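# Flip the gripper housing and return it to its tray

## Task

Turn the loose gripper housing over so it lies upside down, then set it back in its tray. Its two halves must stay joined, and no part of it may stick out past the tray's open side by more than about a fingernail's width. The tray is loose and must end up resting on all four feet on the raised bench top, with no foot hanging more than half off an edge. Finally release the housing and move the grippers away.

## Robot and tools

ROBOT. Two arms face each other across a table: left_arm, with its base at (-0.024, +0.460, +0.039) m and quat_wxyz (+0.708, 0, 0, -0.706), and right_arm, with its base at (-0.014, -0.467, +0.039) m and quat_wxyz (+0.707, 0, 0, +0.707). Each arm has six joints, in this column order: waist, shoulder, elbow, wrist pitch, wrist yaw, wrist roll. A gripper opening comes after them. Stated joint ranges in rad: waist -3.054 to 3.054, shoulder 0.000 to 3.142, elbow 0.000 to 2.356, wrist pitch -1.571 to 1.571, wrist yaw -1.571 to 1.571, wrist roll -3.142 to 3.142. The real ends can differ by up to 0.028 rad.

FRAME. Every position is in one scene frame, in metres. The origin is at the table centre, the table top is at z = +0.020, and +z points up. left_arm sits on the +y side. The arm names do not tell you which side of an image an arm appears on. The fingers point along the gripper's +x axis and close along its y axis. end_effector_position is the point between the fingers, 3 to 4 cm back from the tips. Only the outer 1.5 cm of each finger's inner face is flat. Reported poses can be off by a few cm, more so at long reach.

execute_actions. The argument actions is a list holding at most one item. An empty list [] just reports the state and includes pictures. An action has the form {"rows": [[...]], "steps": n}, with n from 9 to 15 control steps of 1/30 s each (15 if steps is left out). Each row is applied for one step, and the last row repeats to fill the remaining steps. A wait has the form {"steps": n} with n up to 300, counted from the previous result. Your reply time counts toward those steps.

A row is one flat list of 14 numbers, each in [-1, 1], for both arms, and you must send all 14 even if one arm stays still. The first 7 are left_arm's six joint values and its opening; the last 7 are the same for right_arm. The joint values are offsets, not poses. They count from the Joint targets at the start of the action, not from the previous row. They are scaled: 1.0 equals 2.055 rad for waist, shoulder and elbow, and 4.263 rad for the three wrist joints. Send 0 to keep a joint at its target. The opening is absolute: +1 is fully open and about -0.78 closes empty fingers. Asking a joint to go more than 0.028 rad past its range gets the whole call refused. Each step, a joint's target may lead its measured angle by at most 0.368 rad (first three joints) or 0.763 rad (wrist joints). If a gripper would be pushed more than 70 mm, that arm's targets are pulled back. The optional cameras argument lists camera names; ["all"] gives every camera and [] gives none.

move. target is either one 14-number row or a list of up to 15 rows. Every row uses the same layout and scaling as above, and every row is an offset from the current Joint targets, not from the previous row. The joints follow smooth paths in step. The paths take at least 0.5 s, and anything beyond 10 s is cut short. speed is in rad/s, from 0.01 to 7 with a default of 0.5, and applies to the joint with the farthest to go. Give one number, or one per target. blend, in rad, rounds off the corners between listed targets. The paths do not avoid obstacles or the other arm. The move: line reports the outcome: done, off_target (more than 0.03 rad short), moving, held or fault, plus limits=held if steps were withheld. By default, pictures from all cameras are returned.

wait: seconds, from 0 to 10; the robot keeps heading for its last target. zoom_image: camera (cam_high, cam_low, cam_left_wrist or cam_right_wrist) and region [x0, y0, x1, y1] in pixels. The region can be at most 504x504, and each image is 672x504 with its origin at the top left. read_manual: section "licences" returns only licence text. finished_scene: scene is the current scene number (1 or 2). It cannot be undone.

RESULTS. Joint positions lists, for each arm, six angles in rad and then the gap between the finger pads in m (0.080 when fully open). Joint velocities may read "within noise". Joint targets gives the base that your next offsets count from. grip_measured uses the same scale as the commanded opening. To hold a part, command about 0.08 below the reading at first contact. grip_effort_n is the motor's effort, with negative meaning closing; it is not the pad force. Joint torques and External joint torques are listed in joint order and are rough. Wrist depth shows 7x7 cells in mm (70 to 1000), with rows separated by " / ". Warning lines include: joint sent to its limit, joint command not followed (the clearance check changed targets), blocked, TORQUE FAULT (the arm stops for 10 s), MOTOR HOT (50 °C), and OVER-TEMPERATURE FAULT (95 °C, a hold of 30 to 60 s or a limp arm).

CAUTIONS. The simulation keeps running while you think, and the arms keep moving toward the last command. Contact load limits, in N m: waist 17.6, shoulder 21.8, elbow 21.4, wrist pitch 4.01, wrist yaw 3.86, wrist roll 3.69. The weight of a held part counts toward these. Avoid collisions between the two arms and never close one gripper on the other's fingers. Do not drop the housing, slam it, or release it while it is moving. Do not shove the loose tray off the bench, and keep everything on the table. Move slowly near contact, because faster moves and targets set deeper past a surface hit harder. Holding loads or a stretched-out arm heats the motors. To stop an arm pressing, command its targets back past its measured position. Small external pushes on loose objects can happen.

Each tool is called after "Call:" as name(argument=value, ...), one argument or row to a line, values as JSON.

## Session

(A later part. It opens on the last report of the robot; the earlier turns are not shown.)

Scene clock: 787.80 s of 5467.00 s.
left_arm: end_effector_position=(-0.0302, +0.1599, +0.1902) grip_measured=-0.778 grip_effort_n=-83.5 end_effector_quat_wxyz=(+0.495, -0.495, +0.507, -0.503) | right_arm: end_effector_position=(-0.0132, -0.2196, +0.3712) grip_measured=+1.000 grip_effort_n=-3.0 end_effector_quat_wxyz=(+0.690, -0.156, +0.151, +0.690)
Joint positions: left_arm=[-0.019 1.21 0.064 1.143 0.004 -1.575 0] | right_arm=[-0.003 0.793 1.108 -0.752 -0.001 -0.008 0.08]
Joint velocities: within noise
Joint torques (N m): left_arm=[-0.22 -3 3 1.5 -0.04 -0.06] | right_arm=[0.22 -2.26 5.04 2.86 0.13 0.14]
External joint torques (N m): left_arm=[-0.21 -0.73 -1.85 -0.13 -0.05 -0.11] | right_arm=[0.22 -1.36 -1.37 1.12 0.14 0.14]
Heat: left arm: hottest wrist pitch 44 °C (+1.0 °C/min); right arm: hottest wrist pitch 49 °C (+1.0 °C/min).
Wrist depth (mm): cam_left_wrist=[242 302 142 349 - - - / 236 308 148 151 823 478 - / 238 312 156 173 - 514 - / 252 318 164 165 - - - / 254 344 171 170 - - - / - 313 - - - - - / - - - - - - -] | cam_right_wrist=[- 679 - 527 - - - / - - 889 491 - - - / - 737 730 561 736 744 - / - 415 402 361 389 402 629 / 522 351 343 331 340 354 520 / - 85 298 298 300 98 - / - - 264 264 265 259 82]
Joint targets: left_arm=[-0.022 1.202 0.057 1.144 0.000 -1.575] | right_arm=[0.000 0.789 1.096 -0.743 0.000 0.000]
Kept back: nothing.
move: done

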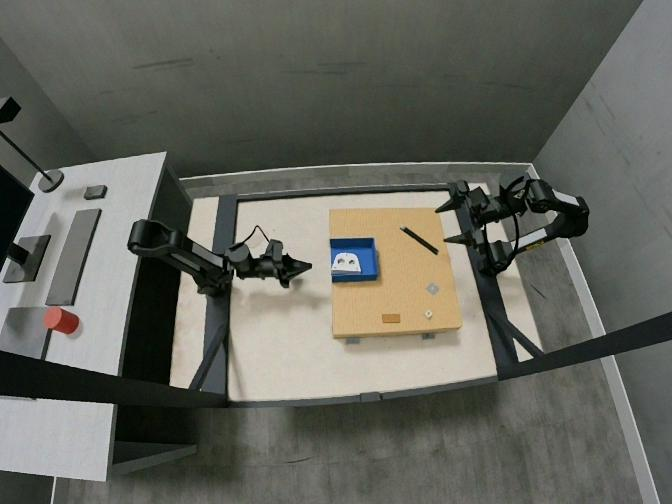

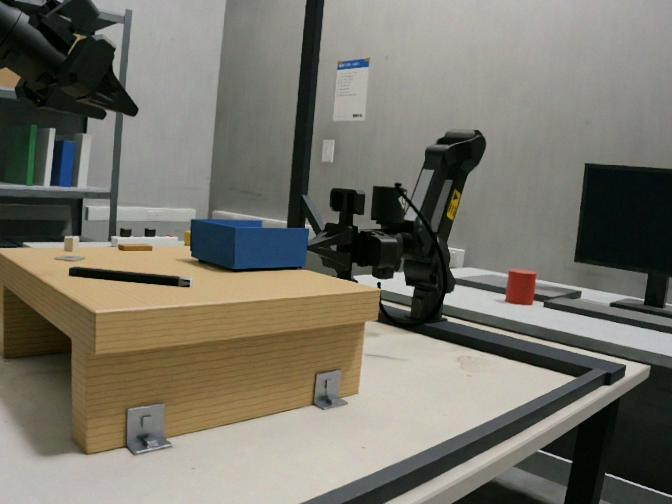

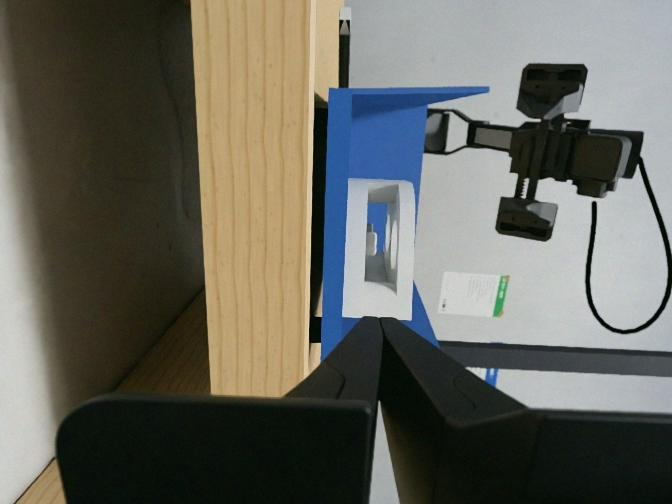

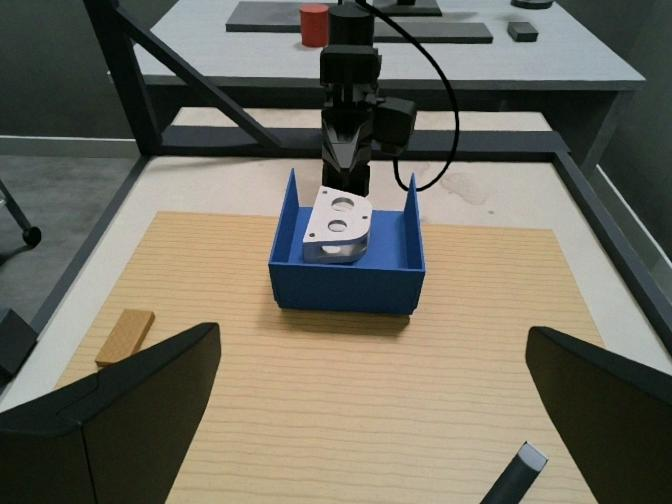

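Call:
move(
  target=[0, -0.26861, 0.1674, -0.20995, 0, 0, -0.6, 0, 0, 0, 0, 0, 0, 1],
  speed=0.8,
  cameras=["cam_high", "cam_right_wrist"],
)

Call:
zoom_image(
  camera="cam_right_wrist",
  region=[260, 150, 430, 320],
)

Call:
zoom_image(
  camera="cam_high",
  region=[310, 225, 390, 295],
)

Scene clock: 791.30 s of 5467.00 s.
left_arm: end_effector_position=(-0.0298, +0.1795, +0.2911) grip_measured=-0.604 grip_effort_n=12.8 end_effector_quat_wxyz=(+0.499, -0.490, +0.512, -0.499) | right_arm: end_effector_position=(-0.0132, -0.2196, +0.3712) grip_measured=+1.000 grip_effort_n=-3.0 end_effector_quat_wxyz=(+0.690, -0.156, +0.151, +0.690)
Joint positions: left_arm=[-0.019 0.656 0.386 0.248 0.004 -1.575 0.008] | right_arm=[-0.003 0.793 1.108 -0.752 -0.001 -0.008 0.08]
Joint velocities: within noise
Joint torques (N m): left_arm=[-0.22 -1.63 6.76 1.51 -0.04 -0.06] | right_arm=[0.23 -2.25 5.03 2.86 0.13 0.14]
External joint torques (N m): left_arm=[-0.22 -0.62 -0.1 -0.14 -0.04 -0.11] | right_arm=[0.23 -1.34 -1.34 1.14 0.14 0.14]
Heat: left arm: hottest wrist pitch 44 °C (+1.0 °C/min); right arm: hottest wrist pitch 49 °C (+0.0 °C/min).
Wrist depth (mm): cam_left_wrist=[170 225 394 - - - - / 172 211 285 - 514 - - / 179 193 293 - 863 - - / 187 191 299 - - - - / 197 211 246 - - - - / - 243 - - - - - / - - - - - - -] | cam_right_wrist=[- 673 - 432 - - - / - - 893 799 885 - - / - 722 739 734 741 737 - / - 414 401 362 390 402 622 / 516 353 342 334 338 352 520 / - 85 297 297 298 98 - / - - 264 265 264 259 82]
Joint targets: left_arm=[-0.022 0.650 0.401 0.249 0.000 -1.575] | right_arm=[0.000 0.789 1.096 -0.743 0.000 0.000]
Kept back: nothing.
move: done
Images, in order (width x height): cam_high 672x504, cam_right_wrist 672x504.

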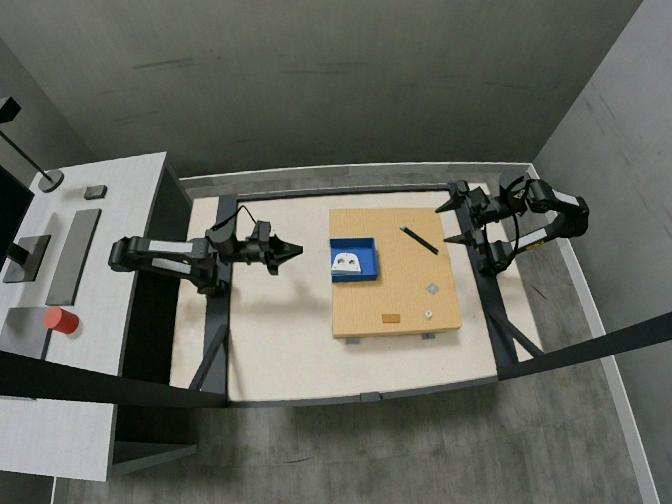

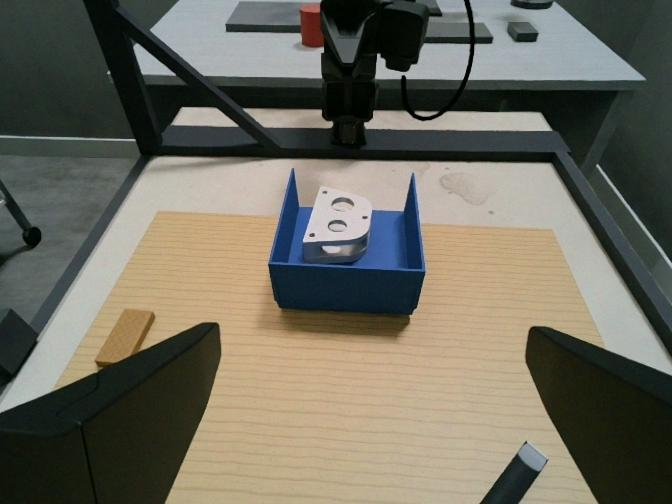

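Scaled by 2.965 from the camera's 672x504 image, which has a finer 960x720 frame.

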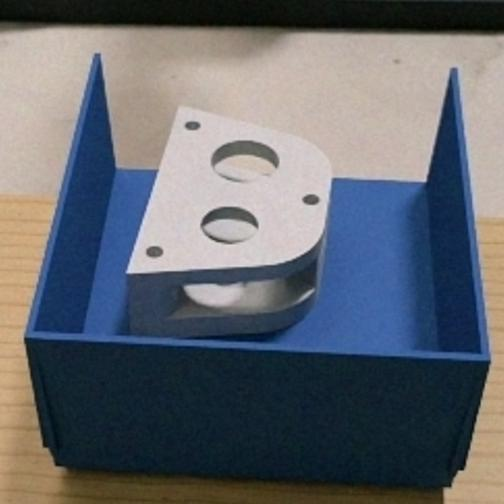

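Scaled by 6.300 from the camera's 672x504 image, which has a finer 960x720 frame.

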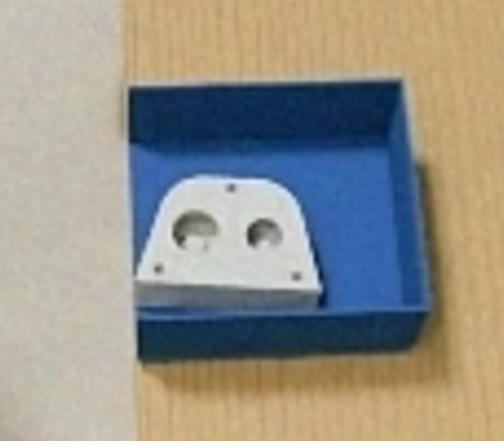

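Call:
finished_scene(
  scene=1,
)

The scene is finished: the task was done.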